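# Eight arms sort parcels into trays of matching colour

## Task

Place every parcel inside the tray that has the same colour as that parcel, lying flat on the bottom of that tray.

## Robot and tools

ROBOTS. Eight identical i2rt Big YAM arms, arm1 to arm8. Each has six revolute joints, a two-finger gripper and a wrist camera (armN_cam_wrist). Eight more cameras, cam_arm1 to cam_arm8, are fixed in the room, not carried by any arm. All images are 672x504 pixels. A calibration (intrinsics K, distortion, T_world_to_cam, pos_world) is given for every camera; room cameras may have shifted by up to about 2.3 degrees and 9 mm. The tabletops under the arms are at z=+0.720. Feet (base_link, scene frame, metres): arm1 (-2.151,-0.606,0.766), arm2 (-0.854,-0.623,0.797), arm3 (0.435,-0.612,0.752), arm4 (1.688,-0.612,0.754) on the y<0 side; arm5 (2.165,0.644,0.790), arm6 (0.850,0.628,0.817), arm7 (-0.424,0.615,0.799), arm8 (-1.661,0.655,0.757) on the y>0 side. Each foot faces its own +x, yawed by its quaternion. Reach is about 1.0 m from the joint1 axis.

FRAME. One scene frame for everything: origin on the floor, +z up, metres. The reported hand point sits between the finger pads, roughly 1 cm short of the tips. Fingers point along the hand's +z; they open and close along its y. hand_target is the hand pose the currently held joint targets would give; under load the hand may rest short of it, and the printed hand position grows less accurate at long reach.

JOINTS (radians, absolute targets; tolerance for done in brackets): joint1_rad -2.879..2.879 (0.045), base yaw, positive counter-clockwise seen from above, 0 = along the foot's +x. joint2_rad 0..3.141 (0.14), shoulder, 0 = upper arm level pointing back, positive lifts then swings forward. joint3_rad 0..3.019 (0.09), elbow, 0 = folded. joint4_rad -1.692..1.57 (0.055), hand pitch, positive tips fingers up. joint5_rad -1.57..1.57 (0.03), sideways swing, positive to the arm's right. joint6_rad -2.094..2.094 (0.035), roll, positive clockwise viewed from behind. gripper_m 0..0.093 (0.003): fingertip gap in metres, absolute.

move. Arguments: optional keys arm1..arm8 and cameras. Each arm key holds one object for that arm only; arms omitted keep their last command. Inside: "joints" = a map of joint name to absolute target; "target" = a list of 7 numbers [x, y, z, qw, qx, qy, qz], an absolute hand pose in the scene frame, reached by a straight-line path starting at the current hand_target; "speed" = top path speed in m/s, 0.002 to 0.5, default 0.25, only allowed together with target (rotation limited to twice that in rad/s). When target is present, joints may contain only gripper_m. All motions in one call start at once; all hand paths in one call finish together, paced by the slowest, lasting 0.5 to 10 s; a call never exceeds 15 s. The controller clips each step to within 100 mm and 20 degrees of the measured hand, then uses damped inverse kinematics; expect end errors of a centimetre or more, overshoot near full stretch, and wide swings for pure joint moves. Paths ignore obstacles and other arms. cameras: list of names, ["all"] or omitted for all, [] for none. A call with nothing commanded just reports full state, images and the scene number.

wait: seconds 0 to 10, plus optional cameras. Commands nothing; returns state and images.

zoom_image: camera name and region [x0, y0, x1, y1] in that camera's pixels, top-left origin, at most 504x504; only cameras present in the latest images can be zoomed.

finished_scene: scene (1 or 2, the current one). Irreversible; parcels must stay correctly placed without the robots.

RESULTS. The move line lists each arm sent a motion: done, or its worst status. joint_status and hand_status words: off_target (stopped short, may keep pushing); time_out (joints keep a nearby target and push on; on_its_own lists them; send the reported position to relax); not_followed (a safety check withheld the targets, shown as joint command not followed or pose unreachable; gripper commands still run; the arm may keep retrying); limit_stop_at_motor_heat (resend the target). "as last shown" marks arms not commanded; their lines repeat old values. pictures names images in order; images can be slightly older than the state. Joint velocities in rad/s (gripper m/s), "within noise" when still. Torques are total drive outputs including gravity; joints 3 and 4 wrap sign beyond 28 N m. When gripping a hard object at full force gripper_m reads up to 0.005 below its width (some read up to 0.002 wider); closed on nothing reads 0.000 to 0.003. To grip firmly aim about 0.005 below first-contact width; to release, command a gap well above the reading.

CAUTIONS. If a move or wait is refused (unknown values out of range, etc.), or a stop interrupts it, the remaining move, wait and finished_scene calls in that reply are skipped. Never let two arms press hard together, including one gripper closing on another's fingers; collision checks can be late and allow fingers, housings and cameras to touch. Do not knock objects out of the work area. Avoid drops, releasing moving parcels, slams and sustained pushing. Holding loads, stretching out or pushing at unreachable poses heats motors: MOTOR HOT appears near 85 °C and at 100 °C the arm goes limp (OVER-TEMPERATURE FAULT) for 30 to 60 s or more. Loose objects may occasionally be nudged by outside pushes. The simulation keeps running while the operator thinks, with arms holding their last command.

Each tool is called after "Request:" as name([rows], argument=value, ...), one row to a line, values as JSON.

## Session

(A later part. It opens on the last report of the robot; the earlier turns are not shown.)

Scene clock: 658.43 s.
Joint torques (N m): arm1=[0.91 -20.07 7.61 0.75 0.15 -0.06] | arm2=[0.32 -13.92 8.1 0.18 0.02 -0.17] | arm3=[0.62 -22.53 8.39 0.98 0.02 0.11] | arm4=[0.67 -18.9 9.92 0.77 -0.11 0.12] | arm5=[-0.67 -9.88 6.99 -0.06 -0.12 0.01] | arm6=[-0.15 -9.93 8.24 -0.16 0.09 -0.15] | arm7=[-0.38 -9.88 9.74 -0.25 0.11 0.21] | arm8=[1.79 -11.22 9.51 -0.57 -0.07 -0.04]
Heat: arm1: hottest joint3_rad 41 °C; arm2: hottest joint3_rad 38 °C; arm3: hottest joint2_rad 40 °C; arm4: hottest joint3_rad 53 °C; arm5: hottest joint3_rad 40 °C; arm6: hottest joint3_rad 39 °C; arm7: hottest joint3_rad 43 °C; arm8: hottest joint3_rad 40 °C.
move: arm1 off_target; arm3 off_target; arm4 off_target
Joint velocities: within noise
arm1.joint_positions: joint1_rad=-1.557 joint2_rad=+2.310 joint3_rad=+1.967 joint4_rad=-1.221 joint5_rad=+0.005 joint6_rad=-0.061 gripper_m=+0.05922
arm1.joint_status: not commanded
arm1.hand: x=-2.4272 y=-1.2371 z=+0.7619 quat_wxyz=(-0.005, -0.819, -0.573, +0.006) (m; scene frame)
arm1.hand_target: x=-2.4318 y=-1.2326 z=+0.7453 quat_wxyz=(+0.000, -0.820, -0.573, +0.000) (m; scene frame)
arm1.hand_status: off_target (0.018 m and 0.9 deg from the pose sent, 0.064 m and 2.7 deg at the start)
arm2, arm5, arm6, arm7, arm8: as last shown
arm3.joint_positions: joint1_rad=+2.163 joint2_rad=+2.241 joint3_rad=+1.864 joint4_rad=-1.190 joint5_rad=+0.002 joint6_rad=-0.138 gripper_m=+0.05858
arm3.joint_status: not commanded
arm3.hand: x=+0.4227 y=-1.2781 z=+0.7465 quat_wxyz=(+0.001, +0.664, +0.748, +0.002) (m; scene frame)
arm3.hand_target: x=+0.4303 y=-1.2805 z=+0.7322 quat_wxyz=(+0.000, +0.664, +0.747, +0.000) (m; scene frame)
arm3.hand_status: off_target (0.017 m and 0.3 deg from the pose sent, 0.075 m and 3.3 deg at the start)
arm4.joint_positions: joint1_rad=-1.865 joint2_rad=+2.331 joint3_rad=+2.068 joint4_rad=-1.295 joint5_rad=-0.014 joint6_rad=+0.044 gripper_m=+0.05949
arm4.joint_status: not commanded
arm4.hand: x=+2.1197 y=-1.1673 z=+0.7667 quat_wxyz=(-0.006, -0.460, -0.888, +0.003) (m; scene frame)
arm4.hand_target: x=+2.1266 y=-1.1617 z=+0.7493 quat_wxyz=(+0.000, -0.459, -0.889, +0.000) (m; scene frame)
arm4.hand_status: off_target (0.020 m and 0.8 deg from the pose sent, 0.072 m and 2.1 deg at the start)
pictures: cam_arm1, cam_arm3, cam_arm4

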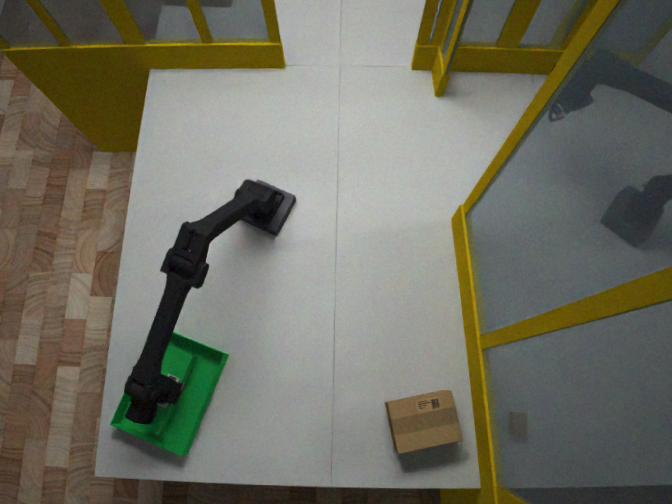

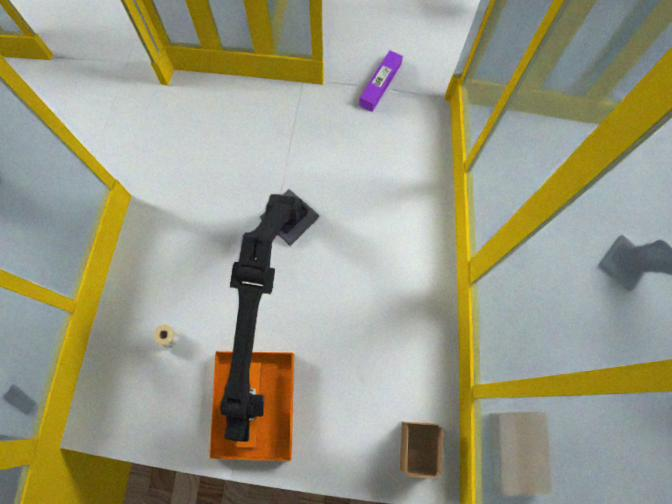

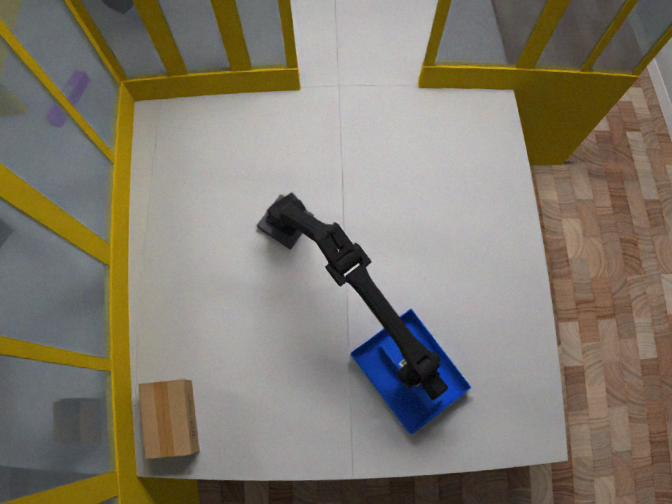

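Request:
move(arm1={"joints":{"gripper_m":0.088}}, arm3={"joints":{"gripper_m":0.088}}, arm4={"joints":{"gripper_m":0.088}}, cameras=[])

Request:
move(arm1={"target":[-2.43,-1.237,0.88,0,0.8196,0.5729,0]}, arm3={"target":[0.425,-1.281,0.89,0,0.6644,0.7474,0]}, arm4={"target":[2.122,-1.165,0.89,0,0.4586,0.8886,0]}, cameras=[])

Request:
move(arm1={"target":[-2.3136,-0.99,1.0,0,0.8196,0.5729,0]}, arm3={"target":[0.4173,-1.034,1.0,0,0.6644,0.7474,0]}, arm4={"target":[1.937,-0.944,1.0,0,0.4586,0.8886,0]}, cameras=["cam_arm1","cam_arm3","cam_arm4"])

Request:
move(arm1={"joints":{"joint1_rad":0.0}}, arm3={"joints":{"joint1_rad":-1.368,"joint6_rad":-0.06,"gripper_m":0.09}}, arm4={"joints":{"joint1_rad":0.0}}, cameras=["cam_arm1","cam_arm3","cam_arm4"])

Request:
move(arm3={"target":[0.706,0.003,0.88,0,-0.574,0.819,0]}, cameras=["arm3_cam_wrist"])

Scene clock: 672.60 s.
Joint torques (N m): arm1=[0.73 -20.07 7.83 0.75 0.15 -0.07] | arm2=[0.32 -13.98 8.12 0.18 0.01 -0.16] | arm3=[0.56 -23.18 8.35 0.64 0.03 0.11] | arm4=[0.62 -18.9 9.94 0.79 -0.11 0.11] | arm5=[-1.38 -9.7 6.82 -0.03 -0.11 0.01] | arm6=[-0.15 -9.99 8.21 -0.17 0.09 -0.14] | arm7=[-0.32 -9.88 9.78 -0.25 0.11 0.2] | arm8=[1.61 -11.16 9.48 -0.5 -0.05 -0.04]
Heat: arm1: hottest joint3_rad 41 °C; arm2: hottest joint3_rad 38 °C; arm3: hottest joint2_rad 38 °C; arm4: hottest joint3_rad 52 °C; arm5: hottest joint3_rad 40 °C; arm6: hottest joint3_rad 39 °C; arm7: hottest joint3_rad 43 °C; arm8: hottest joint3_rad 40 °C.
move: arm1 done; arm3 done; arm4 done
Joint velocities: within noise
arm1.joint_positions: joint1_rad=-1.557 joint2_rad=+2.310 joint3_rad=+1.967 joint4_rad=-1.221 joint5_rad=+0.005 joint6_rad=-0.061 gripper_m=+0.08784
arm1.joint_status: all done
arm1.hand: x=-2.4272 y=-1.2371 z=+0.7619 quat_wxyz=(-0.005, -0.819, -0.573, +0.006) (m; scene frame)
arm1.hand_target: x=-2.4318 y=-1.2326 z=+0.7453 quat_wxyz=(+0.000, -0.820, -0.573, +0.000) (m; scene frame)
arm1.hand_status: not commanded
arm2, arm5, arm6, arm7, arm8: as last shown
arm3.joint_positions: joint1_rad=+2.163 joint2_rad=+2.250 joint3_rad=+1.864 joint4_rad=-1.180 joint5_rad=+0.002 joint6_rad=-0.138 gripper_m=+0.08792
arm3.joint_status: all done
arm3.hand: x=+0.4227 y=-1.2792 z=+0.7406 quat_wxyz=(+0.001, +0.664, +0.748, +0.002) (m; scene frame)
arm3.hand_target: x=+0.4303 y=-1.2804 z=+0.7321 quat_wxyz=(+0.000, +0.664, +0.747, +0.000) (m; scene frame)
arm3.hand_status: not commanded
arm4.joint_positions: joint1_rad=-1.865 joint2_rad=+2.331 joint3_rad=+2.068 joint4_rad=-1.295 joint5_rad=-0.014 joint6_rad=+0.044 gripper_m=+0.08785
arm4.joint_status: all done
arm4.hand: x=+2.1197 y=-1.1673 z=+0.7667 quat_wxyz=(-0.006, -0.461, -0.888, +0.003) (m; scene frame)
arm4.hand_target: x=+2.1266 y=-1.1617 z=+0.7493 quat_wxyz=(+0.000, -0.459, -0.889, +0.000) (m; scene frame)
arm4.hand_status: not commanded
arm7.joint_positions: joint1_rad=-0.316 joint2_rad=+1.445 joint3_rad=+1.304 joint4_rad=-1.409 joint5_rad=-0.004 joint6_rad=+0.181 gripper_m=+0.09010
pictures: none
No camera images: "cameras" was empty.

Scene clock: 674.20 s.
Joint torques (N m): arm1=[1.44 -19.02 12 -0.1 0.13 0.03] | arm2=[0.32 -13.98 8.12 0.18 0.01 -0.16] | arm3=[-0.03 -24.06 14.12 -0.32 0.01 0.04] | arm4=[-0.32 -18.49 14.58 -0.24 -0.11 0.02] | arm5=[-1.32 -10.17 6.83 -0.1 -0.14 0] | arm6=[-0.15 -9.99 8.23 -0.16 0.08 -0.15] | arm7=[-0.32 -9.99 9.74 -0.24 0.11 0.21] | arm8=[1.85 -11.34 9.57 -0.58 -0.07 -0.07]
Heat: arm1: hottest joint3_rad 41 °C; arm2: hottest joint3_rad 38 °C; arm3: hottest joint2_rad 38 °C; arm4: hottest joint3_rad 52 °C; arm5: hottest joint3_rad 40 °C; arm6: hottest joint3_rad 39 °C; arm7: hottest joint3_rad 43 °C; arm8: hottest joint3_rad 40 °C.
move: arm1 done; arm3 off_target; arm4 off_target
Joint velocities: within noise
arm1.joint_positions: joint1_rad=-1.557 joint2_rad=+2.218 joint3_rad=+2.121 joint4_rad=-1.488 joint5_rad=+0.005 joint6_rad=-0.061 gripper_m=+0.08789
arm1.joint_status: not commanded
arm1.hand: x=-2.4246 y=-1.2290 z=+0.8801 quat_wxyz=(+0.001, -0.819, -0.574, -0.003) (m; scene frame)
arm1.hand_target: x=-2.4299 y=-1.2366 z=+0.8799 quat_wxyz=(+0.000, -0.820, -0.573, +0.000) (m; scene frame)
arm1.hand_status: done (0.010 m and 0.4 deg from the pose sent, 0.118 m and 0.9 deg at the start)
arm2, arm5, arm6, arm7, arm8: as last shown
arm3.joint_positions: joint1_rad=+2.163 joint2_rad=+2.147 joint3_rad=+2.024 joint4_rad=-1.490 joint5_rad=+0.002 joint6_rad=-0.138 gripper_m=+0.08797
arm3.joint_status: not commanded
arm3.hand: x=+0.4222 y=-1.2661 z=+0.8660 quat_wxyz=(-0.014, +0.663, +0.748, +0.020) (m; scene frame)
arm3.hand_target: x=+0.4250 y=-1.2797 z=+0.8901 quat_wxyz=(+0.000, +0.664, +0.747, +0.000) (m; scene frame)
arm3.hand_status: off_target (0.028 m and 2.8 deg from the pose sent, 0.149 m and 0.3 deg at the start; pose on its path clipped on 9 of 48 steps)
arm4.joint_positions: joint1_rad=-1.865 joint2_rad=+2.258 joint3_rad=+2.256 joint4_rad=-1.584 joint5_rad=-0.014 joint6_rad=+0.044 gripper_m=+0.08791
arm4.joint_status: not commanded
arm4.hand: x=+2.1144 y=-1.1573 z=+0.8876 quat_wxyz=(+0.007, -0.461, -0.888, -0.002) (m; scene frame)
arm4.hand_target: x=+2.1216 y=-1.1645 z=+0.8901 quat_wxyz=(-0.001, -0.459, -0.889, +0.000) (m; scene frame)
arm4.hand_status: off_target (0.011 m and 0.9 deg from the pose sent, 0.123 m and 0.8 deg at the start)
pictures: none
No camera images: "cameras" was empty.

Scene clock: 676.33 s.
Joint torques (N m): arm1=[2.43 -9.64 8.06 -0.17 0.15 0.09] | arm2=[0.32 -13.92 8.1 0.18 0.01 -0.17] | arm3=[-1.73 -14.45 9.26 -0.28 0.01 -0.21] | arm4=[-1.55 -9.47 9.65 -0.18 -0.12 -0.05] | arm5=[-0.56 -10.29 6.97 -0.21 -0.11 0.03] | arm6=[-0.21 -9.99 8.23 -0.17 0.08 -0.14] | arm7=[-0.38 -9.93 9.74 -0.25 0.11 0.22] | arm8=[1.49 -11.28 9.51 -0.53 -0.07 -0.04]
Heat: arm1: hottest joint3_rad 41 °C; arm2: hottest joint3_rad 38 °C; arm3: hottest joint2_rad 38 °C; arm4: hottest joint3_rad 52 °C; arm5: hottest joint3_rad 40 °C; arm6: hottest joint3_rad 39 °C; arm7: hottest joint3_rad 43 °C; arm8: hottest joint3_rad 40 °C.
move: arm1 done; arm3 done; arm4 done
Joint velocities: within noise
arm1.joint_positions: joint1_rad=-1.552 joint2_rad=+1.433 joint3_rad=+1.352 joint4_rad=-1.467 joint5_rad=+0.005 joint6_rad=-0.050 gripper_m=+0.08789
arm1.joint_status: not commanded
arm1.hand: x=-2.3203 y=-0.9924 z=+1.0077 quat_wxyz=(-0.009, -0.821, -0.571, +0.013) (m; scene frame)
arm1.hand_target: x=-2.3136 y=-0.9899 z=+1.0002 quat_wxyz=(+0.000, -0.820, -0.573, +0.000) (m; scene frame)
arm1.hand_status: done (0.010 m and 1.8 deg from the pose sent, 0.290 m and 0.4 deg at the start)
arm2, arm5, arm6, arm7, arm8: as last shown
arm3.joint_positions: joint1_rad=+2.160 joint2_rad=+1.448 joint3_rad=+1.387 joint4_rad=-1.504 joint5_rad=+0.002 joint6_rad=-0.138 gripper_m=+0.08797
arm3.joint_status: not commanded
arm3.hand: x=+0.4243 y=-1.0385 z=+0.9946 quat_wxyz=(+0.001, +0.665, +0.747, +0.001) (m; scene frame)
arm3.hand_target: x=+0.4175 y=-1.0340 z=+0.9998 quat_wxyz=(+0.000, +0.664, +0.747, +0.000) (m; scene frame)
arm3.hand_status: done (0.010 m and 0.2 deg from the pose sent, 0.268 m and 2.8 deg at the start)
arm4.joint_positions: joint1_rad=-1.879 joint2_rad=+1.425 joint3_rad=+1.374 joint4_rad=-1.500 joint5_rad=-0.014 joint6_rad=+0.020 gripper_m=+0.08791
arm4.joint_status: not commanded
arm4.hand: x=+1.9446 y=-0.9441 z=+1.0040 quat_wxyz=(-0.009, -0.456, -0.890, +0.005) (m; scene frame)
arm4.hand_target: x=+1.9372 y=-0.9439 z=+1.0001 quat_wxyz=(+0.000, -0.459, -0.889, +0.000) (m; scene frame)
arm4.hand_status: done (0.009 m and 1.3 deg from the pose sent, 0.299 m and 0.9 deg at the start)
pictures: cam_arm1, cam_arm3, cam_arm4

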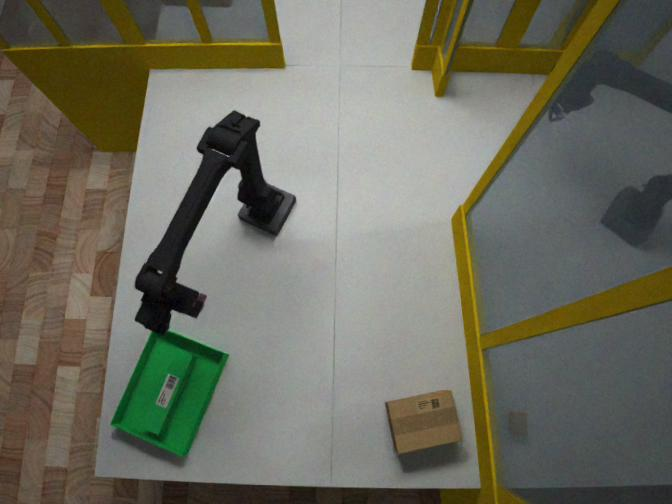

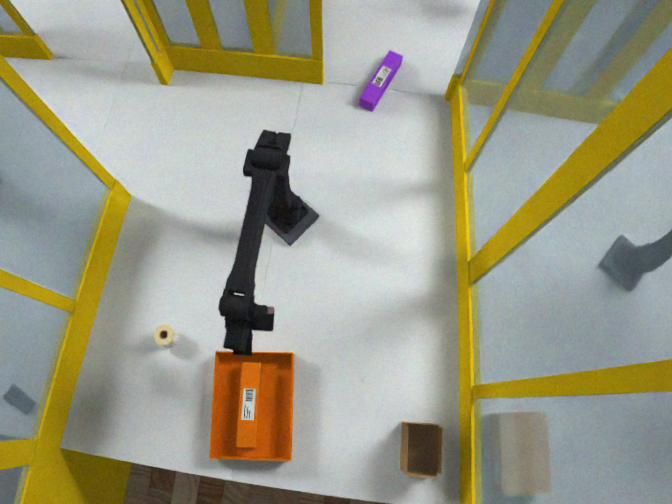

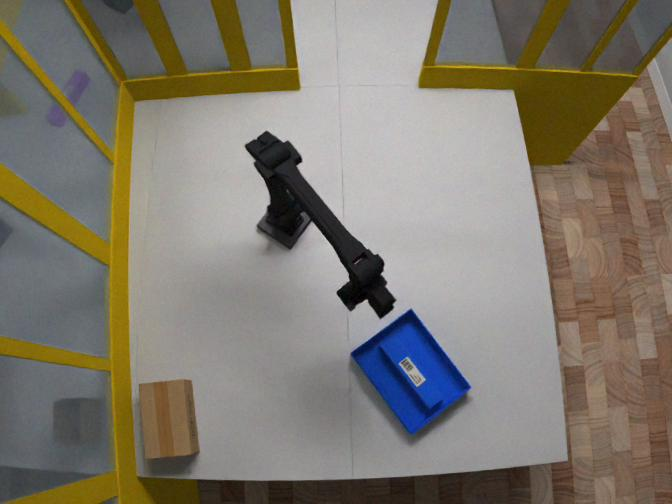

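Scene clock: 678.93 s.
Joint torques (N m): arm1=[1.61 -9.88 7.9 -0.12 0.14 0.08] | arm2=[0.32 -13.92 8.12 0.18 0.01 -0.16] | arm3=[-1.38 -15.62 9.25 -0.28 -0.08 0.11] | arm4=[0.62 -9.64 9.61 -0.2 -0.07 -0.02] | arm5=[-0.67 -9.82 6.93 -0.08 -0.19 0.01] | arm6=[-0.15 -9.99 8.24 -0.16 0.08 -0.15] | arm7=[-0.03 -9.88 9.77 -0.25 0.1 0.21] | arm8=[1.61 -11.46 9.47 -0.57 -0.07 -0.04]
Heat: arm1: hottest joint3_rad 41 °C; arm2: hottest joint3_rad 38 °C; arm3: hottest joint2_rad 38 °C; arm4: hottest joint3_rad 52 °C; arm5: hottest joint3_rad 40 °C; arm6: hottest joint3_rad 39 °C; arm7: hottest joint3_rad 43 °C; arm8: hottest joint3_rad 40 °C.
move: arm1 done; arm3 done; arm4 done
Joint velocities: within noise
arm1.joint_positions: joint1_rad=-0.007 joint2_rad=+1.440 joint3_rad=+1.352 joint4_rad=-1.467 joint5_rad=+0.006 joint6_rad=-0.048 gripper_m=+0.08790
arm1.joint_status: all done
arm1.hand: x=-1.7673 y=-0.7823 z=+1.0046 quat_wxyz=(-0.010, -0.190, -0.982, +0.010) (m; scene frame)
arm1.hand_target: x=-1.7713 y=-0.7774 z=+0.9997 quat_wxyz=(+0.002, -0.190, -0.982, +0.007) (m; scene frame)
arm1.hand_status: not commanded
arm2, arm5, arm6, arm7, arm8: as last shown
arm3.joint_positions: joint1_rad=-1.358 joint2_rad=+1.463 joint3_rad=+1.387 joint4_rad=-1.504 joint5_rad=+0.004 joint6_rad=-0.074 gripper_m=+0.08999
arm3.joint_status: all done
arm3.hand: x=+0.6007 y=-0.2200 z=+0.9944 quat_wxyz=(-0.001, +0.584, -0.812, +0.004) (m; scene frame)
arm3.hand_target: x=+0.6023 y=-0.2273 z=+1.0056 quat_wxyz=(-0.008, +0.574, -0.819, +0.000) (m; scene frame)
arm3.hand_status: not commanded
arm4.joint_positions: joint1_rad=-0.007 joint2_rad=+1.425 joint3_rad=+1.374 joint4_rad=-1.500 joint5_rad=-0.016 joint6_rad=+0.018 gripper_m=+0.08793
arm4.joint_status: all done
arm4.hand: x=+1.9348 y=-0.2670 z=+0.9975 quat_wxyz=(+0.002, +0.447, -0.894, -0.010) (m; scene frame)
arm4.hand_target: x=+1.9300 y=-0.2691 z=+0.9936 quat_wxyz=(+0.011, +0.453, -0.891, -0.005) (m; scene frame)
arm4.hand_status: not commanded
pictures: cam_arm1, cam_arm3, cam_arm4

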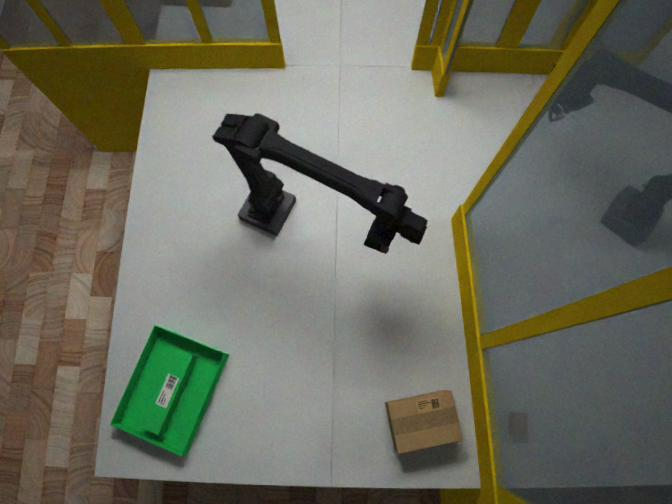

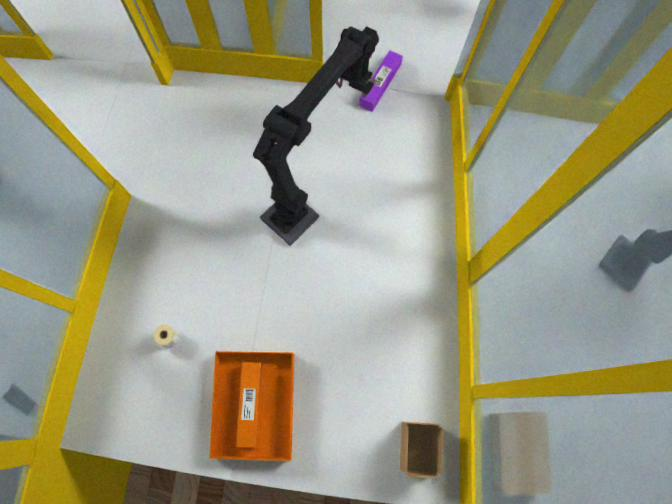

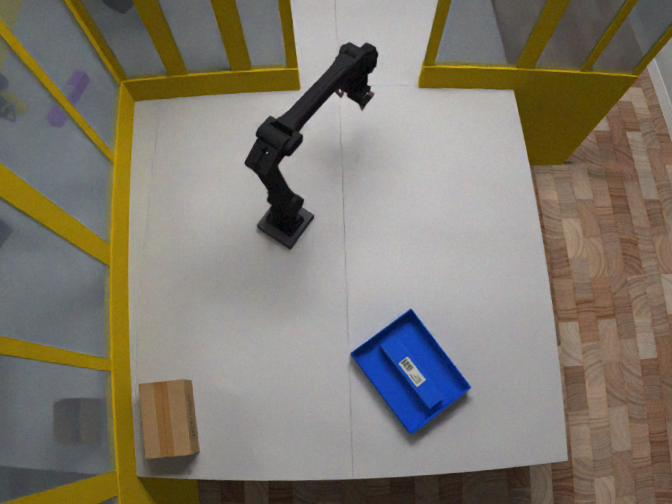

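Scene clock: 681.10 s.
Joint torques (N m): arm1=[1.55 -10.23 7.88 -0.05 0.13 0.08] | arm2=[0.32 -13.98 8.12 0.18 0.01 -0.17] | arm3=[-1.73 -23.41 14.06 -0.29 -0.27 0.04] | arm4=[0.62 -9.64 9.61 -0.2 -0.07 -0.02] | arm5=[-0.79 -9.7 6.93 -0.12 -0.19 0.03] | arm6=[-0.15 -9.99 8.24 -0.17 0.08 -0.15] | arm7=[-0.32 -9.93 9.76 -0.25 0.11 0.2] | arm8=[1.73 -11.28 9.51 -0.5 -0.06 -0.04]
Heat: arm1: hottest joint3_rad 40 °C; arm2: hottest joint3_rad 38 °C; arm3: hottest joint2_rad 38 °C; arm4: hottest joint3_rad 52 °C; arm5: hottest joint3_rad 40 °C; arm6: hottest joint3_rad 39 °C; arm7: hottest joint3_rad 43 °C; arm8: hottest joint3_rad 40 °C.
move: arm3 off_target
Joint velocities: within noise
arm1, arm4, arm7: as last shown
arm2.joint_positions: joint1_rad=-0.001 joint2_rad=+1.452 joint3_rad=+1.277 joint4_rad=-1.387 joint5_rad=+0.002 joint6_rad=+0.401 gripper_m=+0.08995
arm2.joint_status: not commanded
arm2.hand: x=-1.1870 y=-0.3628 z=+0.9998 quat_wxyz=(-0.002, +0.862, -0.507, -0.004) (m; scene frame)
arm2.hand_target: x=-1.1848 y=-0.3654 z=+1.0003 quat_wxyz=(-0.001, +0.865, -0.502, +0.000) (m; scene frame)
arm2.hand_status: not commanded
arm3.joint_positions: joint1_rad=-1.362 joint2_rad=+2.169 joint3_rad=+2.027 joint4_rad=-1.475 joint5_rad=+0.001 joint6_rad=-0.074 gripper_m=+0.08999
arm3.joint_status: not commanded
arm3.hand: x=+0.6928 y=-0.0072 z=+0.8620 quat_wxyz=(+0.016, +0.582, -0.813, +0.012) (m; scene frame)
arm3.hand_target: x=+0.7055 y=+0.0019 z=+0.8802 quat_wxyz=(-0.001, +0.574, -0.819, +0.000) (m; scene frame)
arm3.hand_status: off_target (0.025 m and 2.5 deg from the pose sent, 0.272 m and 1.5 deg at the start)
arm5.joint_positions: joint1_rad=+0.002 joint2_rad=+1.451 joint3_rad=+1.293 joint4_rad=-1.404 joint5_rad=+0.002 joint6_rad=-0.007 gripper_m=+0.08990
arm5.joint_status: not commanded
arm5.hand: x=+1.7549 y=+0.7523 z=+0.9983 quat_wxyz=(-0.005, +0.992, -0.126, -0.003) (m; scene frame)
arm5.hand_target: x=+1.7572 y=+0.7522 z=+1.0021 quat_wxyz=(-0.005, +0.991, -0.130, -0.002) (m; scene frame)
arm5.hand_status: not commanded
arm6.joint_positions: joint1_rad=-0.006 joint2_rad=+1.475 joint3_rad=+1.229 joint4_rad=-1.335 joint5_rad=-0.001 joint6_rad=+0.120 gripper_m=+0.08990
arm6.joint_status: not commanded
arm6.hand: x=+1.1920 y=+0.3823 z=+0.9920 quat_wxyz=(+0.005, -0.363, -0.932, -0.002) (m; scene frame)
arm6.hand_target: x=+1.1915 y=+0.3854 z=+0.9998 quat_wxyz=(+0.000, -0.358, -0.934, +0.000) (m; scene frame)
arm6.hand_status: not commanded
arm8.joint_positions: joint1_rad=-0.948 joint2_rad=+1.440 joint3_rad=+1.373 joint4_rad=-1.490 joint5_rad=+0.000 joint6_rad=+0.103 gripper_m=+0.08994
arm8.joint_status: not commanded
arm8.hand: x=-2.0852 y=+0.6489 z=+1.0011 quat_wxyz=(-0.001, -0.999, +0.043, +0.007) (m; scene frame)
arm8.hand_target: x=-2.0812 y=+0.6497 z=+0.9996 quat_wxyz=(+0.000, -0.999, +0.043, +0.000) (m; scene frame)
arm8.hand_status: not commanded
pictures: arm3_cam_wrist
camera_calibration:
arm3_cam_wrist: T_world_to_cam=[[0.945277, -0.326082, 0.0110229, -0.667788], [-0.263931, -0.744372, 0.613393, -0.345353], [-0.191812, -0.582736, -0.789701, 0.933451], [0, 0, 0, 1]] pos_world=[0.719142, 0.0691307, 0.956345]

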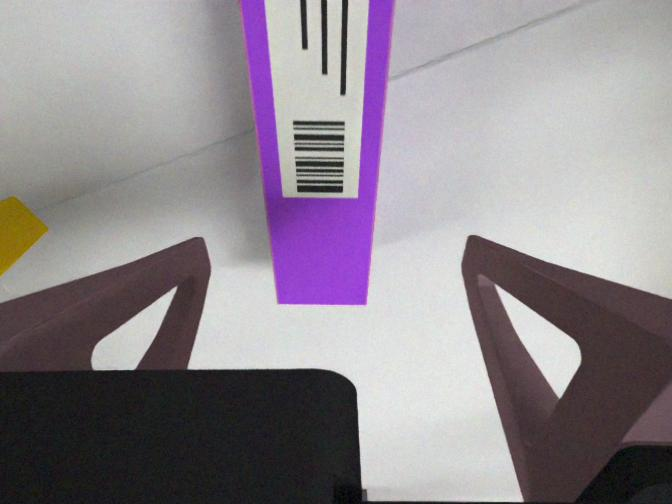

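Request:
move(arm3={"target":[0.694,0.008,0.745,0,-0.574,0.819,0],"speed":0.12}, cameras=["arm3_cam_wrist"])

Request:
move(arm3={"joints":{"gripper_m":0.045}}, cameras=[])

Request:
move(arm3={"target":[0.694,0.004,0.89,0,-0.574,0.819,0]}, cameras=[])

Request:
move(arm3={"target":[0.602,-0.227,1.0,0,-0.574,0.819,0]}, cameras=[])

Request:
move(arm3={"joints":{"joint1_rad":0.215,"joint6_rad":-0.396}}, cameras=["cam_arm3"])

Request:
move(arm3={"target":[-0.19,-0.35,0.88,0,-1,0,0]}, cameras=["cam_arm2"])

Scene clock: 697.20 s.
Joint torques (N m): arm1=[1.96 -10.4 7.95 -0.17 0.14 0.07] | arm2=[0.32 -13.98 8.12 0.18 0.01 -0.16] | arm3=[-0.09 -23.36 8.92 0.61 -0.28 0.14] | arm4=[0.62 -9.7 9.61 -0.2 -0.07 -0.02] | arm5=[-1.03 -9.88 6.98 -0.21 -0.14 0.05] | arm6=[-0.15 -9.93 8.23 -0.17 0.09 -0.14] | arm7=[-0.03 -9.82 9.74 -0.24 0.1 0.22] | arm8=[1.85 -11.22 9.5 -0.51 -0.05 -0.03]
Heat: arm1: hottest joint3_rad 40 °C; arm2: hottest joint3_rad 38 °C; arm3: hottest joint2_rad 39 °C; arm4: hottest joint3_rad 52 °C; arm5: hottest joint3_rad 40 °C; arm6: hottest joint3_rad 39 °C; arm7: hottest joint3_rad 44 °C; arm8: hottest joint3_rad 40 °C.
move: arm3 done
Joint velocities: within noise
arm1, arm2, arm4, arm5, arm6, arm7, arm8: as last shown
arm3.joint_positions: joint1_rad=-1.362 joint2_rad=+2.266 joint3_rad=+1.891 joint4_rad=-1.214 joint5_rad=+0.001 joint6_rad=-0.064 gripper_m=+0.08999
arm3.joint_status: not commanded
arm3.hand: x=+0.6971 y=+0.0024 z=+0.7490 quat_wxyz=(+0.003, +0.578, -0.816, +0.004) (m; scene frame)
arm3.hand_target: x=+0.6939 y=+0.0080 z=+0.7451 quat_wxyz=(+0.000, +0.574, -0.819, +0.000) (m; scene frame)
arm3.hand_status: done (0.007 m and 0.8 deg from the pose sent, 0.118 m and 2.5 deg at the start)
pictures: arm3_cam_wrist
camera_calibration:
arm3_cam_wrist: T_world_to_cam=[[0.941615, -0.336447, 0.012799, -0.666333], [-0.27871, -0.757573, 0.590258, -0.240073], [-0.188894, -0.559363, -0.807113, 0.861504], [0, 0, 0, 1]] pos_world=[0.723252, 0.0758352, 0.845565]

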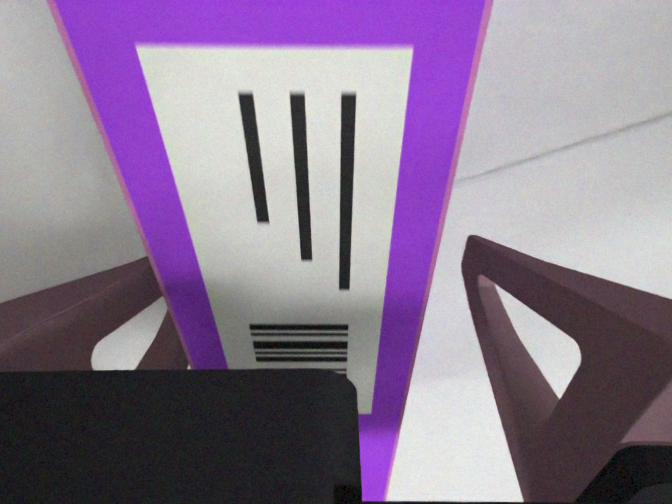

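Scene clock: 697.80 s.
Joint torques (N m): arm1=[1.61 -9.99 7.94 -0.2 0.11 0.04] | arm2=[0.32 -13.98 8.12 0.2 0.01 -0.17] | arm3=[-0.15 -23.65 8.85 0.64 -0.25 0.12] | arm4=[0.62 -9.7 9.61 -0.2 -0.07 -0.02] | arm5=[-1.2 -9.52 7.08 -0.13 -0.14 0.06] | arm6=[-0.09 -9.99 8.23 -0.14 0.09 -0.15] | arm7=[-0.15 -9.88 9.78 -0.24 0.1 0.22] | arm8=[1.49 -11.4 9.5 -0.54 -0.07 -0.03]
Heat: arm1: hottest joint3_rad 40 °C; arm2: hottest joint3_rad 38 °C; arm3: hottest joint2_rad 39 °C; arm4: hottest joint3_rad 52 °C; arm5: hottest joint3_rad 40 °C; arm6: hottest joint3_rad 39 °C; arm7: hottest joint3_rad 44 °C; arm8: hottest joint3_rad 40 °C.
move: arm3 off_target
Joint velocities: within noise
arm1, arm2, arm4, arm5, arm6, arm8: as last shown
arm3.joint_positions: joint1_rad=-1.362 joint2_rad=+2.266 joint3_rad=+1.891 joint4_rad=-1.214 joint5_rad=+0.001 joint6_rad=-0.063 gripper_m=+0.05865
arm3.joint_status: gripper_m off_target (ended at +0.05868, target +0.04500)
arm3.hand: x=+0.6971 y=+0.0025 z=+0.7490 quat_wxyz=(+0.003, +0.578, -0.816, +0.004) (m; scene frame)
arm3.hand_target: x=+0.6939 y=+0.0080 z=+0.7451 quat_wxyz=(+0.000, +0.574, -0.819, +0.000) (m; scene frame)
arm3.hand_status: not commanded
arm7.joint_positions: joint1_rad=-0.316 joint2_rad=+1.445 joint3_rad=+1.304 joint4_rad=-1.409 joint5_rad=-0.004 joint6_rad=+0.181 gripper_m=+0.09010
arm7.joint_status: not commanded
arm7.hand: x=-0.1784 y=+0.2674 z=+1.0130 quat_wxyz=(-0.009, -0.538, -0.843, +0.001) (m; scene frame)
arm7.hand_target: x=-0.1808 y=+0.2698 z=+1.0099 quat_wxyz=(+0.001, -0.542, -0.840, -0.001) (m; scene frame)
arm7.hand_status: not commanded
pictures: none
No camera images: "cameras" was empty.

Scene clock: 699.37 s.
Joint torques (N m): arm1=[1.79 -10.29 7.94 -0.1 0.1 0.06] | arm2=[0.32 -13.98 8.1 0.2 0.02 -0.16] | arm3=[-0.38 -25.17 14.12 -0.27 -0.23 0.1] | arm4=[0.62 -9.64 9.61 -0.21 -0.07 -0.02] | arm5=[-1.44 -9.88 6.91 -0.17 -0.13 -0.01] | arm6=[-0.09 -9.99 8.24 -0.17 0.09 -0.15] | arm7=[-0.26 -9.99 9.77 -0.27 0.09 0.21] | arm8=[1.55 -11.28 9.46 -0.59 -0.07 -0.06]
Heat: arm1: hottest joint3_rad 40 °C; arm2: hottest joint3_rad 38 °C; arm3: hottest joint2_rad 39 °C; arm4: hottest joint3_rad 52 °C; arm5: hottest joint3_rad 40 °C; arm6: hottest joint3_rad 39 °C; arm7: hottest joint3_rad 44 °C; arm8: hottest joint3_rad 40 °C.
move: arm3 off_target
Joint velocities: within noise
arm1, arm2, arm4, arm5, arm6, arm7, arm8: as last shown
arm3.joint_positions: joint1_rad=-1.362 joint2_rad=+2.172 joint3_rad=+2.023 joint4_rad=-1.489 joint5_rad=+0.000 joint6_rad=-0.063 gripper_m=+0.05865
arm3.joint_status: not commanded
arm3.hand: x=+0.6907 y=-0.0114 z=+0.8588 quat_wxyz=(+0.025, +0.578, -0.816, +0.017) (m; scene frame)
arm3.hand_target: x=+0.6933 y=+0.0025 z=+0.8900 quat_wxyz=(+0.000, +0.574, -0.819, +0.000) (m; scene frame)
arm3.hand_status: off_target (0.035 m and 3.5 deg from the pose sent, 0.141 m and 0.8 deg at the start; pose on its path clipped on 6 of 47 steps)
pictures: none
No camera images: "cameras" was empty.

Scene clock: 701.30 s.
Joint torques (N m): arm1=[1.79 -10.17 7.99 -0.17 0.13 0.05] | arm2=[0.32 -13.92 8.12 0.18 0.01 -0.16] | arm3=[-1.26 -14.68 9.4 -0.31 -0.21 -0.03] | arm4=[0.62 -9.7 9.61 -0.2 -0.07 -0.02] | arm5=[-1.38 -9.82 6.99 -0.18 -0.13 0.03] | arm6=[-0.09 -9.99 8.24 -0.17 0.09 -0.15] | arm7=[-0.44 -9.93 9.73 -0.24 0.12 0.19] | arm8=[1.49 -11.34 9.55 -0.54 -0.07 -0.05]
Heat: arm1: hottest joint3_rad 40 °C; arm2: hottest joint3_rad 38 °C; arm3: hottest joint2_rad 38 °C; arm4: hottest joint3_rad 52 °C; arm5: hottest joint3_rad 40 °C; arm6: hottest joint3_rad 39 °C; arm7: hottest joint3_rad 44 °C; arm8: hottest joint3_rad 40 °C.
move: arm3 done
Joint velocities: within noise
arm1, arm2, arm4, arm5, arm6, arm7, arm8: as last shown
arm3.joint_positions: joint1_rad=-1.362 joint2_rad=+1.460 joint3_rad=+1.380 joint4_rad=-1.503 joint5_rad=+0.000 joint6_rad=-0.063 gripper_m=+0.05865
arm3.joint_status: not commanded
arm3.hand: x=+0.6007 y=-0.2220 z=+0.9930 quat_wxyz=(+0.001, +0.578, -0.816, +0.002) (m; scene frame)
arm3.hand_target: x=+0.6019 y=-0.2270 z=+0.9999 quat_wxyz=(+0.000, +0.574, -0.819, +0.000) (m; scene frame)
arm3.hand_status: done (0.009 m and 0.6 deg from the pose sent, 0.272 m and 3.5 deg at the start)
pictures: none
No camera images: "cameras" was empty.

Scene clock: 703.20 s.
Joint torques (N m): arm1=[1.73 -10.23 7.9 -0.2 0.13 0.06] | arm2=[0.32 -13.98 8.1 0.18 0.01 -0.17] | arm3=[0.09 -14.8 9.36 -0.32 -0.17 -0.22] | arm4=[0.62 -9.64 9.61 -0.21 -0.07 -0.02] | arm5=[-1.03 -9.47 6.89 -0.16 -0.15 0.02] | arm6=[-0.15 -10.05 8.25 -0.16 0.09 -0.15] | arm7=[-0.21 -9.93 9.76 -0.27 0.1 0.2] | arm8=[1.44 -11.4 9.48 -0.61 -0.08 -0.03]
Heat: arm1: hottest joint3_rad 40 °C; arm2: hottest joint3_rad 38 °C; arm3: hottest joint2_rad 38 °C; arm4: hottest joint3_rad 52 °C; arm5: hottest joint3_rad 40 °C; arm6: hottest joint3_rad 39 °C; arm7: hottest joint3_rad 44 °C; arm8: hottest joint3_rad 40 °C.
move: arm3 done
Joint velocities: within noise
arm1, arm2, arm4, arm5, arm6, arm7, arm8: as last shown
arm3.joint_positions: joint1_rad=+0.206 joint2_rad=+1.460 joint3_rad=+1.380 joint4_rad=-1.504 joint5_rad=-0.002 joint6_rad=-0.381 gripper_m=+0.05864
arm3.joint_status: all done
arm3.hand: x=+0.0432 y=-0.4458 z=+0.9885 quat_wxyz=(+0.000, +1.000, -0.012, +0.008) (m; scene frame)
arm3.hand_target: x=+0.0453 y=-0.4509 z=+0.9955 quat_wxyz=(+0.000, +1.000, +0.000, +0.006) (m; scene frame)
arm3.hand_status: not commanded
pictures: cam_arm3

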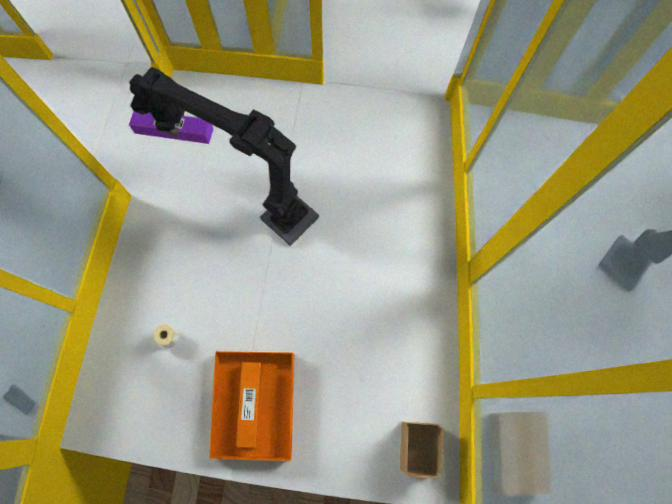

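Scene clock: 705.37 s.
Joint torques (N m): arm1=[1.73 -10.17 7.92 -0.2 0.14 0.05] | arm2=[0.32 -13.92 8.12 0.2 0.01 -0.17] | arm3=[-0.32 -23.94 14.32 -0.38 -0.31 -0.22] | arm4=[0.62 -9.7 9.61 -0.21 -0.07 -0.02] | arm5=[-1.55 -10.17 7.19 -0.13 -0.17 0.01] | arm6=[-0.15 -9.99 8.23 -0.18 0.09 -0.15] | arm7=[-0.38 -9.99 9.76 -0.24 0.11 0.21] | arm8=[1.85 -11.16 9.47 -0.46 -0.09 -0.05]
Heat: arm1: hottest joint3_rad 39 °C; arm2: hottest joint3_rad 38 °C; arm3: hottest joint2_rad 38 °C; arm4: hottest joint3_rad 52 °C; arm5: hottest joint3_rad 40 °C; arm6: hottest joint3_rad 39 °C; arm7: hottest joint3_rad 44 °C; arm8: hottest joint3_rad 40 °C.
move: arm3 off_target
Joint velocities: within noise
arm1, arm2, arm4, arm5, arm6, arm7, arm8: as last shown
arm3.joint_positions: joint1_rad=+0.206 joint2_rad=+2.178 joint3_rad=+2.052 joint4_rad=-1.487 joint5_rad=-0.003 joint6_rad=-0.383 gripper_m=+0.05864
arm3.joint_status: not commanded
arm3.hand: x=-0.1742 y=-0.3517 z=+0.8592 quat_wxyz=(+0.006, +1.000, -0.011, +0.021) (m; scene frame)
arm3.hand_target: x=-0.1889 y=-0.3506 z=+0.8801 quat_wxyz=(+0.000, +1.000, +0.000, -0.001) (m; scene frame)
arm3.hand_status: off_target (0.026 m and 2.8 deg from the pose sent, 0.274 m and 1.7 deg at the start)
pictures: cam_arm2

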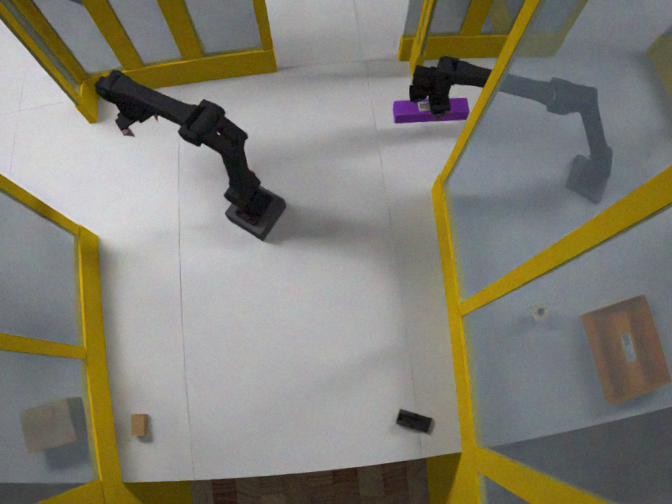

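Gripped at z .749. Place, release, retract; arm2 swings after.

Request:
move(arm3={"target":[-0.2,-0.35,0.74,0,-1,0,0],"speed":0.12}, cameras=[])

Request:
move(arm3={"joints":{"gripper_m":0.09}}, cameras=[])

Request:
move(arm3={"target":[-0.193,-0.35,0.89,0,-1,0,0]}, cameras=[])

Request:
move(arm3={"target":[0.0455,-0.45,1.0,0,-1,0,0]}, arm2={"joints":{"joint1_rad":-0.7}}, cameras=[])

Request:
move(arm3={"joints":{"joint1_rad":1.2}}, arm2={"joints":{"joint1_rad":-2.09,"joint6_rad":0.39}}, cameras=[])

Request:
move(arm2={"target":[-0.195,-0.35,0.88,0,0,1,0]}, cameras=["arm2_cam_wrist"])

Scene clock: 718.47 s.
Joint torques (N m): arm1=[2.02 -10.4 7.87 -0.21 0.13 0.06] | arm2=[0.32 -13.92 8.12 0.18 0.01 -0.17] | arm3=[0.26 -23.82 8.95 0.75 -0.28 -0.14] | arm4=[0.62 -9.64 9.61 -0.21 -0.07 -0.02] | arm5=[-1.32 -10.11 6.86 -0.14 -0.14 0.02] | arm6=[-0.15 -10.05 8.23 -0.17 0.09 -0.15] | arm7=[-0.26 -10.05 9.72 -0.28 0.11 0.2] | arm8=[1.85 -11.4 9.47 -0.5 -0.05 -0.07]
Heat: arm1: hottest joint3_rad 39 °C; arm2: hottest joint3_rad 38 °C; arm3: hottest joint2_rad 39 °C; arm4: hottest joint3_rad 51 °C; arm5: hottest joint3_rad 40 °C; arm6: hottest joint3_rad 39 °C; arm7: hottest joint3_rad 44 °C; arm8: hottest joint3_rad 40 °C.
move: arm3 off_target
Joint velocities: within noise
arm1.joint_positions: joint1_rad=-0.007 joint2_rad=+1.440 joint3_rad=+1.352 joint4_rad=-1.467 joint5_rad=+0.006 joint6_rad=-0.048 gripper_m=+0.08790
arm1.joint_status: not commanded
arm1.hand: x=-1.7673 y=-0.7823 z=+1.0046 quat_wxyz=(-0.010, -0.190, -0.982, +0.010) (m; scene frame)
arm1.hand_target: x=-1.7713 y=-0.7774 z=+0.9997 quat_wxyz=(+0.002, -0.190, -0.982, +0.007) (m; scene frame)
arm1.hand_status: not commanded
arm2, arm5, arm6, arm7, arm8: as last shown
arm3.joint_positions: joint1_rad=+0.206 joint2_rad=+2.293 joint3_rad=+1.960 joint4_rad=-1.242 joint5_rad=-0.004 joint6_rad=-0.383 gripper_m=+0.05864
arm3.joint_status: not commanded
arm3.hand: x=-0.1929 y=-0.3433 z=+0.7488 quat_wxyz=(+0.000, +1.000, -0.011, +0.004) (m; scene frame)
arm3.hand_target: x=-0.1997 y=-0.3501 z=+0.7402 quat_wxyz=(+0.000, +1.000, +0.000, +0.000) (m; scene frame)
arm3.hand_status: off_target (0.013 m and 1.3 deg from the pose sent, 0.122 m and 2.8 deg at the start)
arm4.joint_positions: joint1_rad=-0.007 joint2_rad=+1.425 joint3_rad=+1.374 joint4_rad=-1.500 joint5_rad=-0.016 joint6_rad=+0.018 gripper_m=+0.08793
arm4.joint_status: not commanded
arm4.hand: x=+1.9348 y=-0.2670 z=+0.9975 quat_wxyz=(+0.002, +0.447, -0.894, -0.010) (m; scene frame)
arm4.hand_target: x=+1.9300 y=-0.2691 z=+0.9936 quat_wxyz=(+0.011, +0.453, -0.891, -0.005) (m; scene frame)
arm4.hand_status: not commanded
pictures: none
No camera images: "cameras" was empty.

Scene clock: 719.10 s.
Joint torques (N m): arm1=[1.67 -10.29 7.87 -0.18 0.11 0.08] | arm2=[0.32 -13.98 8.12 0.2 0.01 -0.16] | arm3=[0.21 -23.82 8.94 0.55 -0.28 -0.14] | arm4=[0.62 -9.64 9.61 -0.2 -0.07 -0.02] | arm5=[-1.03 -9.88 6.91 -0.06 -0.12 0] | arm6=[-0.15 -10.05 8.25 -0.16 0.08 -0.14] | arm7=[-0.38 -9.99 9.73 -0.27 0.11 0.2] | arm8=[1.73 -11.34 9.5 -0.62 -0.06 -0.06]
Heat: arm1: hottest joint3_rad 39 °C; arm2: hottest joint3_rad 38 °C; arm3: hottest joint2_rad 39 °C; arm4: hottest joint3_rad 51 °C; arm5: hottest joint3_rad 40 °C; arm6: hottest joint3_rad 39 °C; arm7: hottest joint3_rad 44 °C; arm8: hottest joint3_rad 40 °C.
move: arm3 done
Joint velocities: within noise
arm1, arm4, arm7: as last shown
arm2.joint_positions: joint1_rad=-0.001 joint2_rad=+1.452 joint3_rad=+1.277 joint4_rad=-1.387 joint5_rad=+0.002 joint6_rad=+0.401 gripper_m=+0.08995
arm2.joint_status: not commanded
arm2.hand: x=-1.1870 y=-0.3628 z=+0.9998 quat_wxyz=(-0.002, +0.862, -0.507, -0.004) (m; scene frame)
arm2.hand_target: x=-1.1848 y=-0.3654 z=+1.0003 quat_wxyz=(-0.001, +0.865, -0.502, +0.000) (m; scene frame)
arm2.hand_status: not commanded
arm3.joint_positions: joint1_rad=+0.206 joint2_rad=+2.294 joint3_rad=+1.960 joint4_rad=-1.238 joint5_rad=-0.004 joint6_rad=-0.383 gripper_m=+0.08988
arm3.joint_status: all done
arm3.hand: x=-0.1935 y=-0.3431 z=+0.7478 quat_wxyz=(-0.001, +1.000, -0.011, +0.003) (m; scene frame)
arm3.hand_target: x=-0.1997 y=-0.3501 z=+0.7402 quat_wxyz=(+0.000, +1.000, +0.000, +0.000) (m; scene frame)
arm3.hand_status: not commanded
arm5.joint_positions: joint1_rad=+0.002 joint2_rad=+1.451 joint3_rad=+1.293 joint4_rad=-1.404 joint5_rad=+0.002 joint6_rad=-0.007 gripper_m=+0.08990
arm5.joint_status: not commanded
arm5.hand: x=+1.7549 y=+0.7523 z=+0.9983 quat_wxyz=(-0.005, +0.992, -0.126, -0.003) (m; scene frame)
arm5.hand_target: x=+1.7572 y=+0.7522 z=+1.0021 quat_wxyz=(-0.005, +0.991, -0.130, -0.002) (m; scene frame)
arm5.hand_status: not commanded
arm6.joint_positions: joint1_rad=-0.006 joint2_rad=+1.475 joint3_rad=+1.229 joint4_rad=-1.335 joint5_rad=-0.001 joint6_rad=+0.120 gripper_m=+0.08990
arm6.joint_status: not commanded
arm6.hand: x=+1.1920 y=+0.3823 z=+0.9920 quat_wxyz=(+0.005, -0.363, -0.932, -0.002) (m; scene frame)
arm6.hand_target: x=+1.1915 y=+0.3854 z=+0.9998 quat_wxyz=(+0.000, -0.358, -0.934, +0.000) (m; scene frame)
arm6.hand_status: not commanded
arm8.joint_positions: joint1_rad=-0.948 joint2_rad=+1.440 joint3_rad=+1.373 joint4_rad=-1.490 joint5_rad=+0.000 joint6_rad=+0.103 gripper_m=+0.08994
arm8.joint_status: not commanded
arm8.hand: x=-2.0852 y=+0.6489 z=+1.0011 quat_wxyz=(-0.001, -0.999, +0.043, +0.007) (m; scene frame)
arm8.hand_target: x=-2.0812 y=+0.6497 z=+0.9996 quat_wxyz=(+0.000, -0.999, +0.043, +0.000) (m; scene frame)
arm8.hand_status: not commanded
pictures: none
No camera images: "cameras" was empty.

Scene clock: 720.73 s.
Joint torques (N m): arm1=[1.9 -10.11 7.87 -0.08 0.12 0.07] | arm2=[0.32 -13.98 8.12 0.18 0.01 -0.16] | arm3=[-0.21 -24.59 14.19 -0.43 -0.27 -0.21] | arm4=[0.62 -9.64 9.61 -0.21 -0.07 -0.02] | arm5=[-0.67 -10.46 6.74 -0.05 -0.11 0.01] | arm6=[-0.21 -9.93 8.27 -0.16 0.09 -0.14] | arm7=[-0.26 -9.88 9.74 -0.24 0.11 0.21] | arm8=[1.79 -11.34 9.54 -0.53 -0.06 -0.03]
Heat: arm1: hottest joint3_rad 39 °C; arm2: hottest joint3_rad 38 °C; arm3: hottest joint2_rad 39 °C; arm4: hottest joint3_rad 51 °C; arm5: hottest joint3_rad 40 °C; arm6: hottest joint3_rad 39 °C; arm7: hottest joint3_rad 44 °C; arm8: hottest joint3_rad 40 °C.
move: arm3 off_target
Joint velocities: within noise
arm1, arm2, arm4, arm5, arm6, arm7, arm8: as last shown
arm3.joint_positions: joint1_rad=+0.206 joint2_rad=+2.192 joint3_rad=+2.093 joint4_rad=-1.518 joint5_rad=-0.004 joint6_rad=-0.383 gripper_m=+0.08997
arm3.joint_status: not commanded
arm3.hand: x=-0.1777 y=-0.3508 z=+0.8649 quat_wxyz=(+0.008, +1.000, -0.011, +0.024) (m; scene frame)
arm3.hand_target: x=-0.1917 y=-0.3505 z=+0.8903 quat_wxyz=(+0.000, +1.000, +0.000, -0.001) (m; scene frame)
arm3.hand_status: off_target (0.029 m and 3.1 deg from the pose sent, 0.142 m and 1.3 deg at the start; pose on its path clipped on 8 of 49 steps)
pictures: none
No camera images: "cameras" was empty.

Scene clock: 722.77 s.
Joint torques (N m): arm1=[1.9 -10.34 7.91 -0.14 0.11 0.08] | arm2=[-0.03 -13.92 8.12 0.2 0 -0.16] | arm3=[-0.26 -14.39 9.26 -0.28 -0.28 -0.22] | arm4=[0.62 -9.7 9.61 -0.21 -0.07 -0.02] | arm5=[-1.38 -9.88 6.93 -0.05 -0.19 0.01] | arm6=[-0.21 -9.93 8.25 -0.17 0.08 -0.14] | arm7=[-0.21 -9.93 9.72 -0.27 0.09 0.2] | arm8=[1.73 -11.4 9.54 -0.62 -0.06 -0.05]
Heat: arm1: hottest joint3_rad 39 °C; arm2: hottest joint3_rad 38 °C; arm3: hottest joint2_rad 39 °C; arm4: hottest joint3_rad 51 °C; arm5: hottest joint3_rad 40 °C; arm6: hottest joint3_rad 39 °C; arm7: hottest joint3_rad 44 °C; arm8: hottest joint3_rad 40 °C.
move: arm2 done; arm3 done
Joint velocities: within noise
arm1, arm4, arm5, arm6, arm8: as last shown
arm2.joint_positions: joint1_rad=-0.697 joint2_rad=+1.452 joint3_rad=+1.277 joint4_rad=-1.387 joint5_rad=+0.002 joint6_rad=+0.401 gripper_m=+0.08995
arm2.joint_status: all done
arm2.hand: x=-0.9428 y=-0.2099 z=+0.9999 quat_wxyz=(-0.003, +0.638, -0.770, -0.004) (m; scene frame)
arm2.hand_target: x=-0.9408 y=-0.2129 z=+1.0004 quat_wxyz=(-0.001, +0.640, -0.768, +0.000) (m; scene frame)
arm2.hand_status: not commanded
arm3.joint_positions: joint1_rad=+0.206 joint2_rad=+1.451 joint3_rad=+1.386 joint4_rad=-1.504 joint5_rad=-0.004 joint6_rad=-0.384 gripper_m=+0.08997
arm3.joint_status: not commanded
arm3.hand: x=+0.0425 y=-0.4460 z=+0.9945 quat_wxyz=(-0.002, +1.000, -0.010, +0.001) (m; scene frame)
arm3.hand_target: x=+0.0455 y=-0.4499 z=+0.9999 quat_wxyz=(+0.000, +1.000, +0.000, +0.000) (m; scene frame)
arm3.hand_status: done (0.007 m and 1.2 deg from the pose sent, 0.279 m and 3.1 deg at the start)
arm7.joint_positions: joint1_rad=-0.316 joint2_rad=+1.445 joint3_rad=+1.304 joint4_rad=-1.409 joint5_rad=-0.004 joint6_rad=+0.181 gripper_m=+0.09010
arm7.joint_status: not commanded
arm7.hand: x=-0.1784 y=+0.2674 z=+1.0130 quat_wxyz=(-0.009, -0.538, -0.843, +0.001) (m; scene frame)
arm7.hand_target: x=-0.1808 y=+0.2698 z=+1.0099 quat_wxyz=(+0.001, -0.542, -0.840, -0.001) (m; scene frame)
arm7.hand_status: not commanded
pictures: none
No camera images: "cameras" was empty.

Scene clock: 724.57 s.
Joint torques (N m): arm1=[1.96 -10.23 7.94 -0.13 0.11 0.09] | arm2=[0.03 -13.98 8.12 0.2 -0.01 -0.17] | arm3=[0.26 -14.51 9.25 -0.32 -0.19 -0.2] | arm4=[0.62 -9.7 9.61 -0.2 -0.07 -0.02] | arm5=[-0.67 -10.23 6.98 -0.1 -0.15 0.01] | arm6=[-0.15 -9.99 8.24 -0.16 0.09 -0.14] | arm7=[-0.21 -9.88 9.83 -0.28 0.09 0.21] | arm8=[2.02 -11.22 9.52 -0.58 -0.05 -0.04]
Heat: arm1: hottest joint3_rad 39 °C; arm2: hottest joint3_rad 38 °C; arm3: hottest joint2_rad 38 °C; arm4: hottest joint3_rad 51 °C; arm5: hottest joint3_rad 40 °C; arm6: hottest joint3_rad 39 °C; arm7: hottest joint3_rad 44 °C; arm8: hottest joint3_rad 40 °C.
move: arm2 done; arm3 done
Joint velocities: within noise
arm1, arm4, arm5, arm6, arm7, arm8: as last shown
arm2.joint_positions: joint1_rad=-2.088 joint2_rad=+1.452 joint3_rad=+1.277 joint4_rad=-1.387 joint5_rad=+0.002 joint6_rad=+0.401 gripper_m=+0.08996
arm2.joint_status: all done
arm2.hand: x=-0.4634 y=-0.4619 z=+0.9995 quat_wxyz=(-0.004, -0.004, -1.000, -0.001) (m; scene frame)
arm2.hand_target: x=-0.4661 y=-0.4639 z=+1.0000 quat_wxyz=(+0.000, +0.000, -1.000, +0.000) (m; scene frame)
arm2.hand_status: not commanded
arm3.joint_positions: joint1_rad=+1.188 joint2_rad=+1.451 joint3_rad=+1.386 joint4_rad=-1.504 joint5_rad=-0.006 joint6_rad=-0.385 gripper_m=+0.08998
arm3.joint_status: all done
arm3.hand: x=+0.0778 y=-0.8462 z=+0.9924 quat_wxyz=(+0.002, +0.886, +0.463, +0.003) (m; scene frame)
arm3.hand_target: x=+0.0841 y=-0.8482 z=+0.9977 quat_wxyz=(+0.003, +0.880, +0.475, +0.003) (m; scene frame)
arm3.hand_status: not commanded
pictures: none
No camera images: "cameras" was empty.

Scene clock: 726.93 s.
Joint torques (N m): arm1=[1.67 -9.82 7.91 -0.08 0.13 0.05] | arm2=[0.32 -25.41 11.92 0.13 0 -0.13] | arm3=[0.32 -14.39 9.25 -0.29 -0.21 -0.2] | arm4=[0.62 -9.7 9.61 -0.2 -0.07 -0.02] | arm5=[-0.73 -9.64 7.09 -0.28 -0.14 -0.01] | arm6=[-0.15 -9.99 8.23 -0.17 0.09 -0.14] | arm7=[-0.5 -9.93 9.77 -0.27 0.1 0.22] | arm8=[1.61 -10.99 9.46 -0.53 -0.08 -0.05]
Heat: arm1: hottest joint3_rad 39 °C; arm2: hottest joint3_rad 38 °C; arm3: hottest joint2_rad 38 °C; arm4: hottest joint3_rad 51 °C; arm5: hottest joint3_rad 40 °C; arm6: hottest joint3_rad 39 °C; arm7: hottest joint3_rad 44 °C; arm8: hottest joint3_rad 40 °C.
move: arm2 done
Joint velocities: within noise
arm1, arm3, arm4, arm5, arm6, arm7, arm8: as last shown
arm2.joint_positions: joint1_rad=-2.088 joint2_rad=+2.308 joint3_rad=+2.206 joint4_rad=-1.482 joint5_rad=+0.002 joint6_rad=+0.401 gripper_m=+0.08996
arm2.joint_status: not commanded
arm2.hand: x=-0.2041 y=-0.3542 z=+0.8777 quat_wxyz=(+0.006, -0.004, -1.000, +0.003) (m; scene frame)
arm2.hand_target: x=-0.1955 y=-0.3501 z=+0.8801 quat_wxyz=(-0.001, +0.000, -1.000, +0.000) (m; scene frame)
arm2.hand_status: done (0.010 m and 0.9 deg from the pose sent, 0.314 m and 0.7 deg at the start)
pictures: arm2_cam_wrist
camera_calibration:
arm2_cam_wrist: T_world_to_cam=[[-0.0132508, -0.999739, 0.0185839, -0.374277], [-0.804818, 0.0216927, 0.593125, -0.672794], [-0.593374, -0.00709733, -0.804896, 0.703407], [0, 0, 0, 1]] pos_world=[-0.129054, -0.354592, 0.972176]

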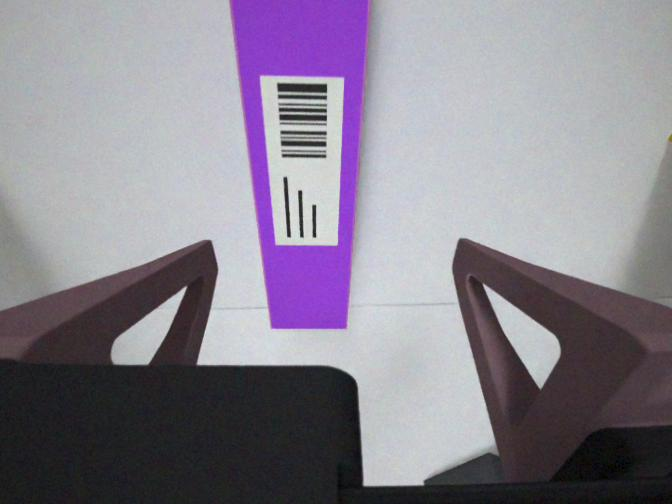

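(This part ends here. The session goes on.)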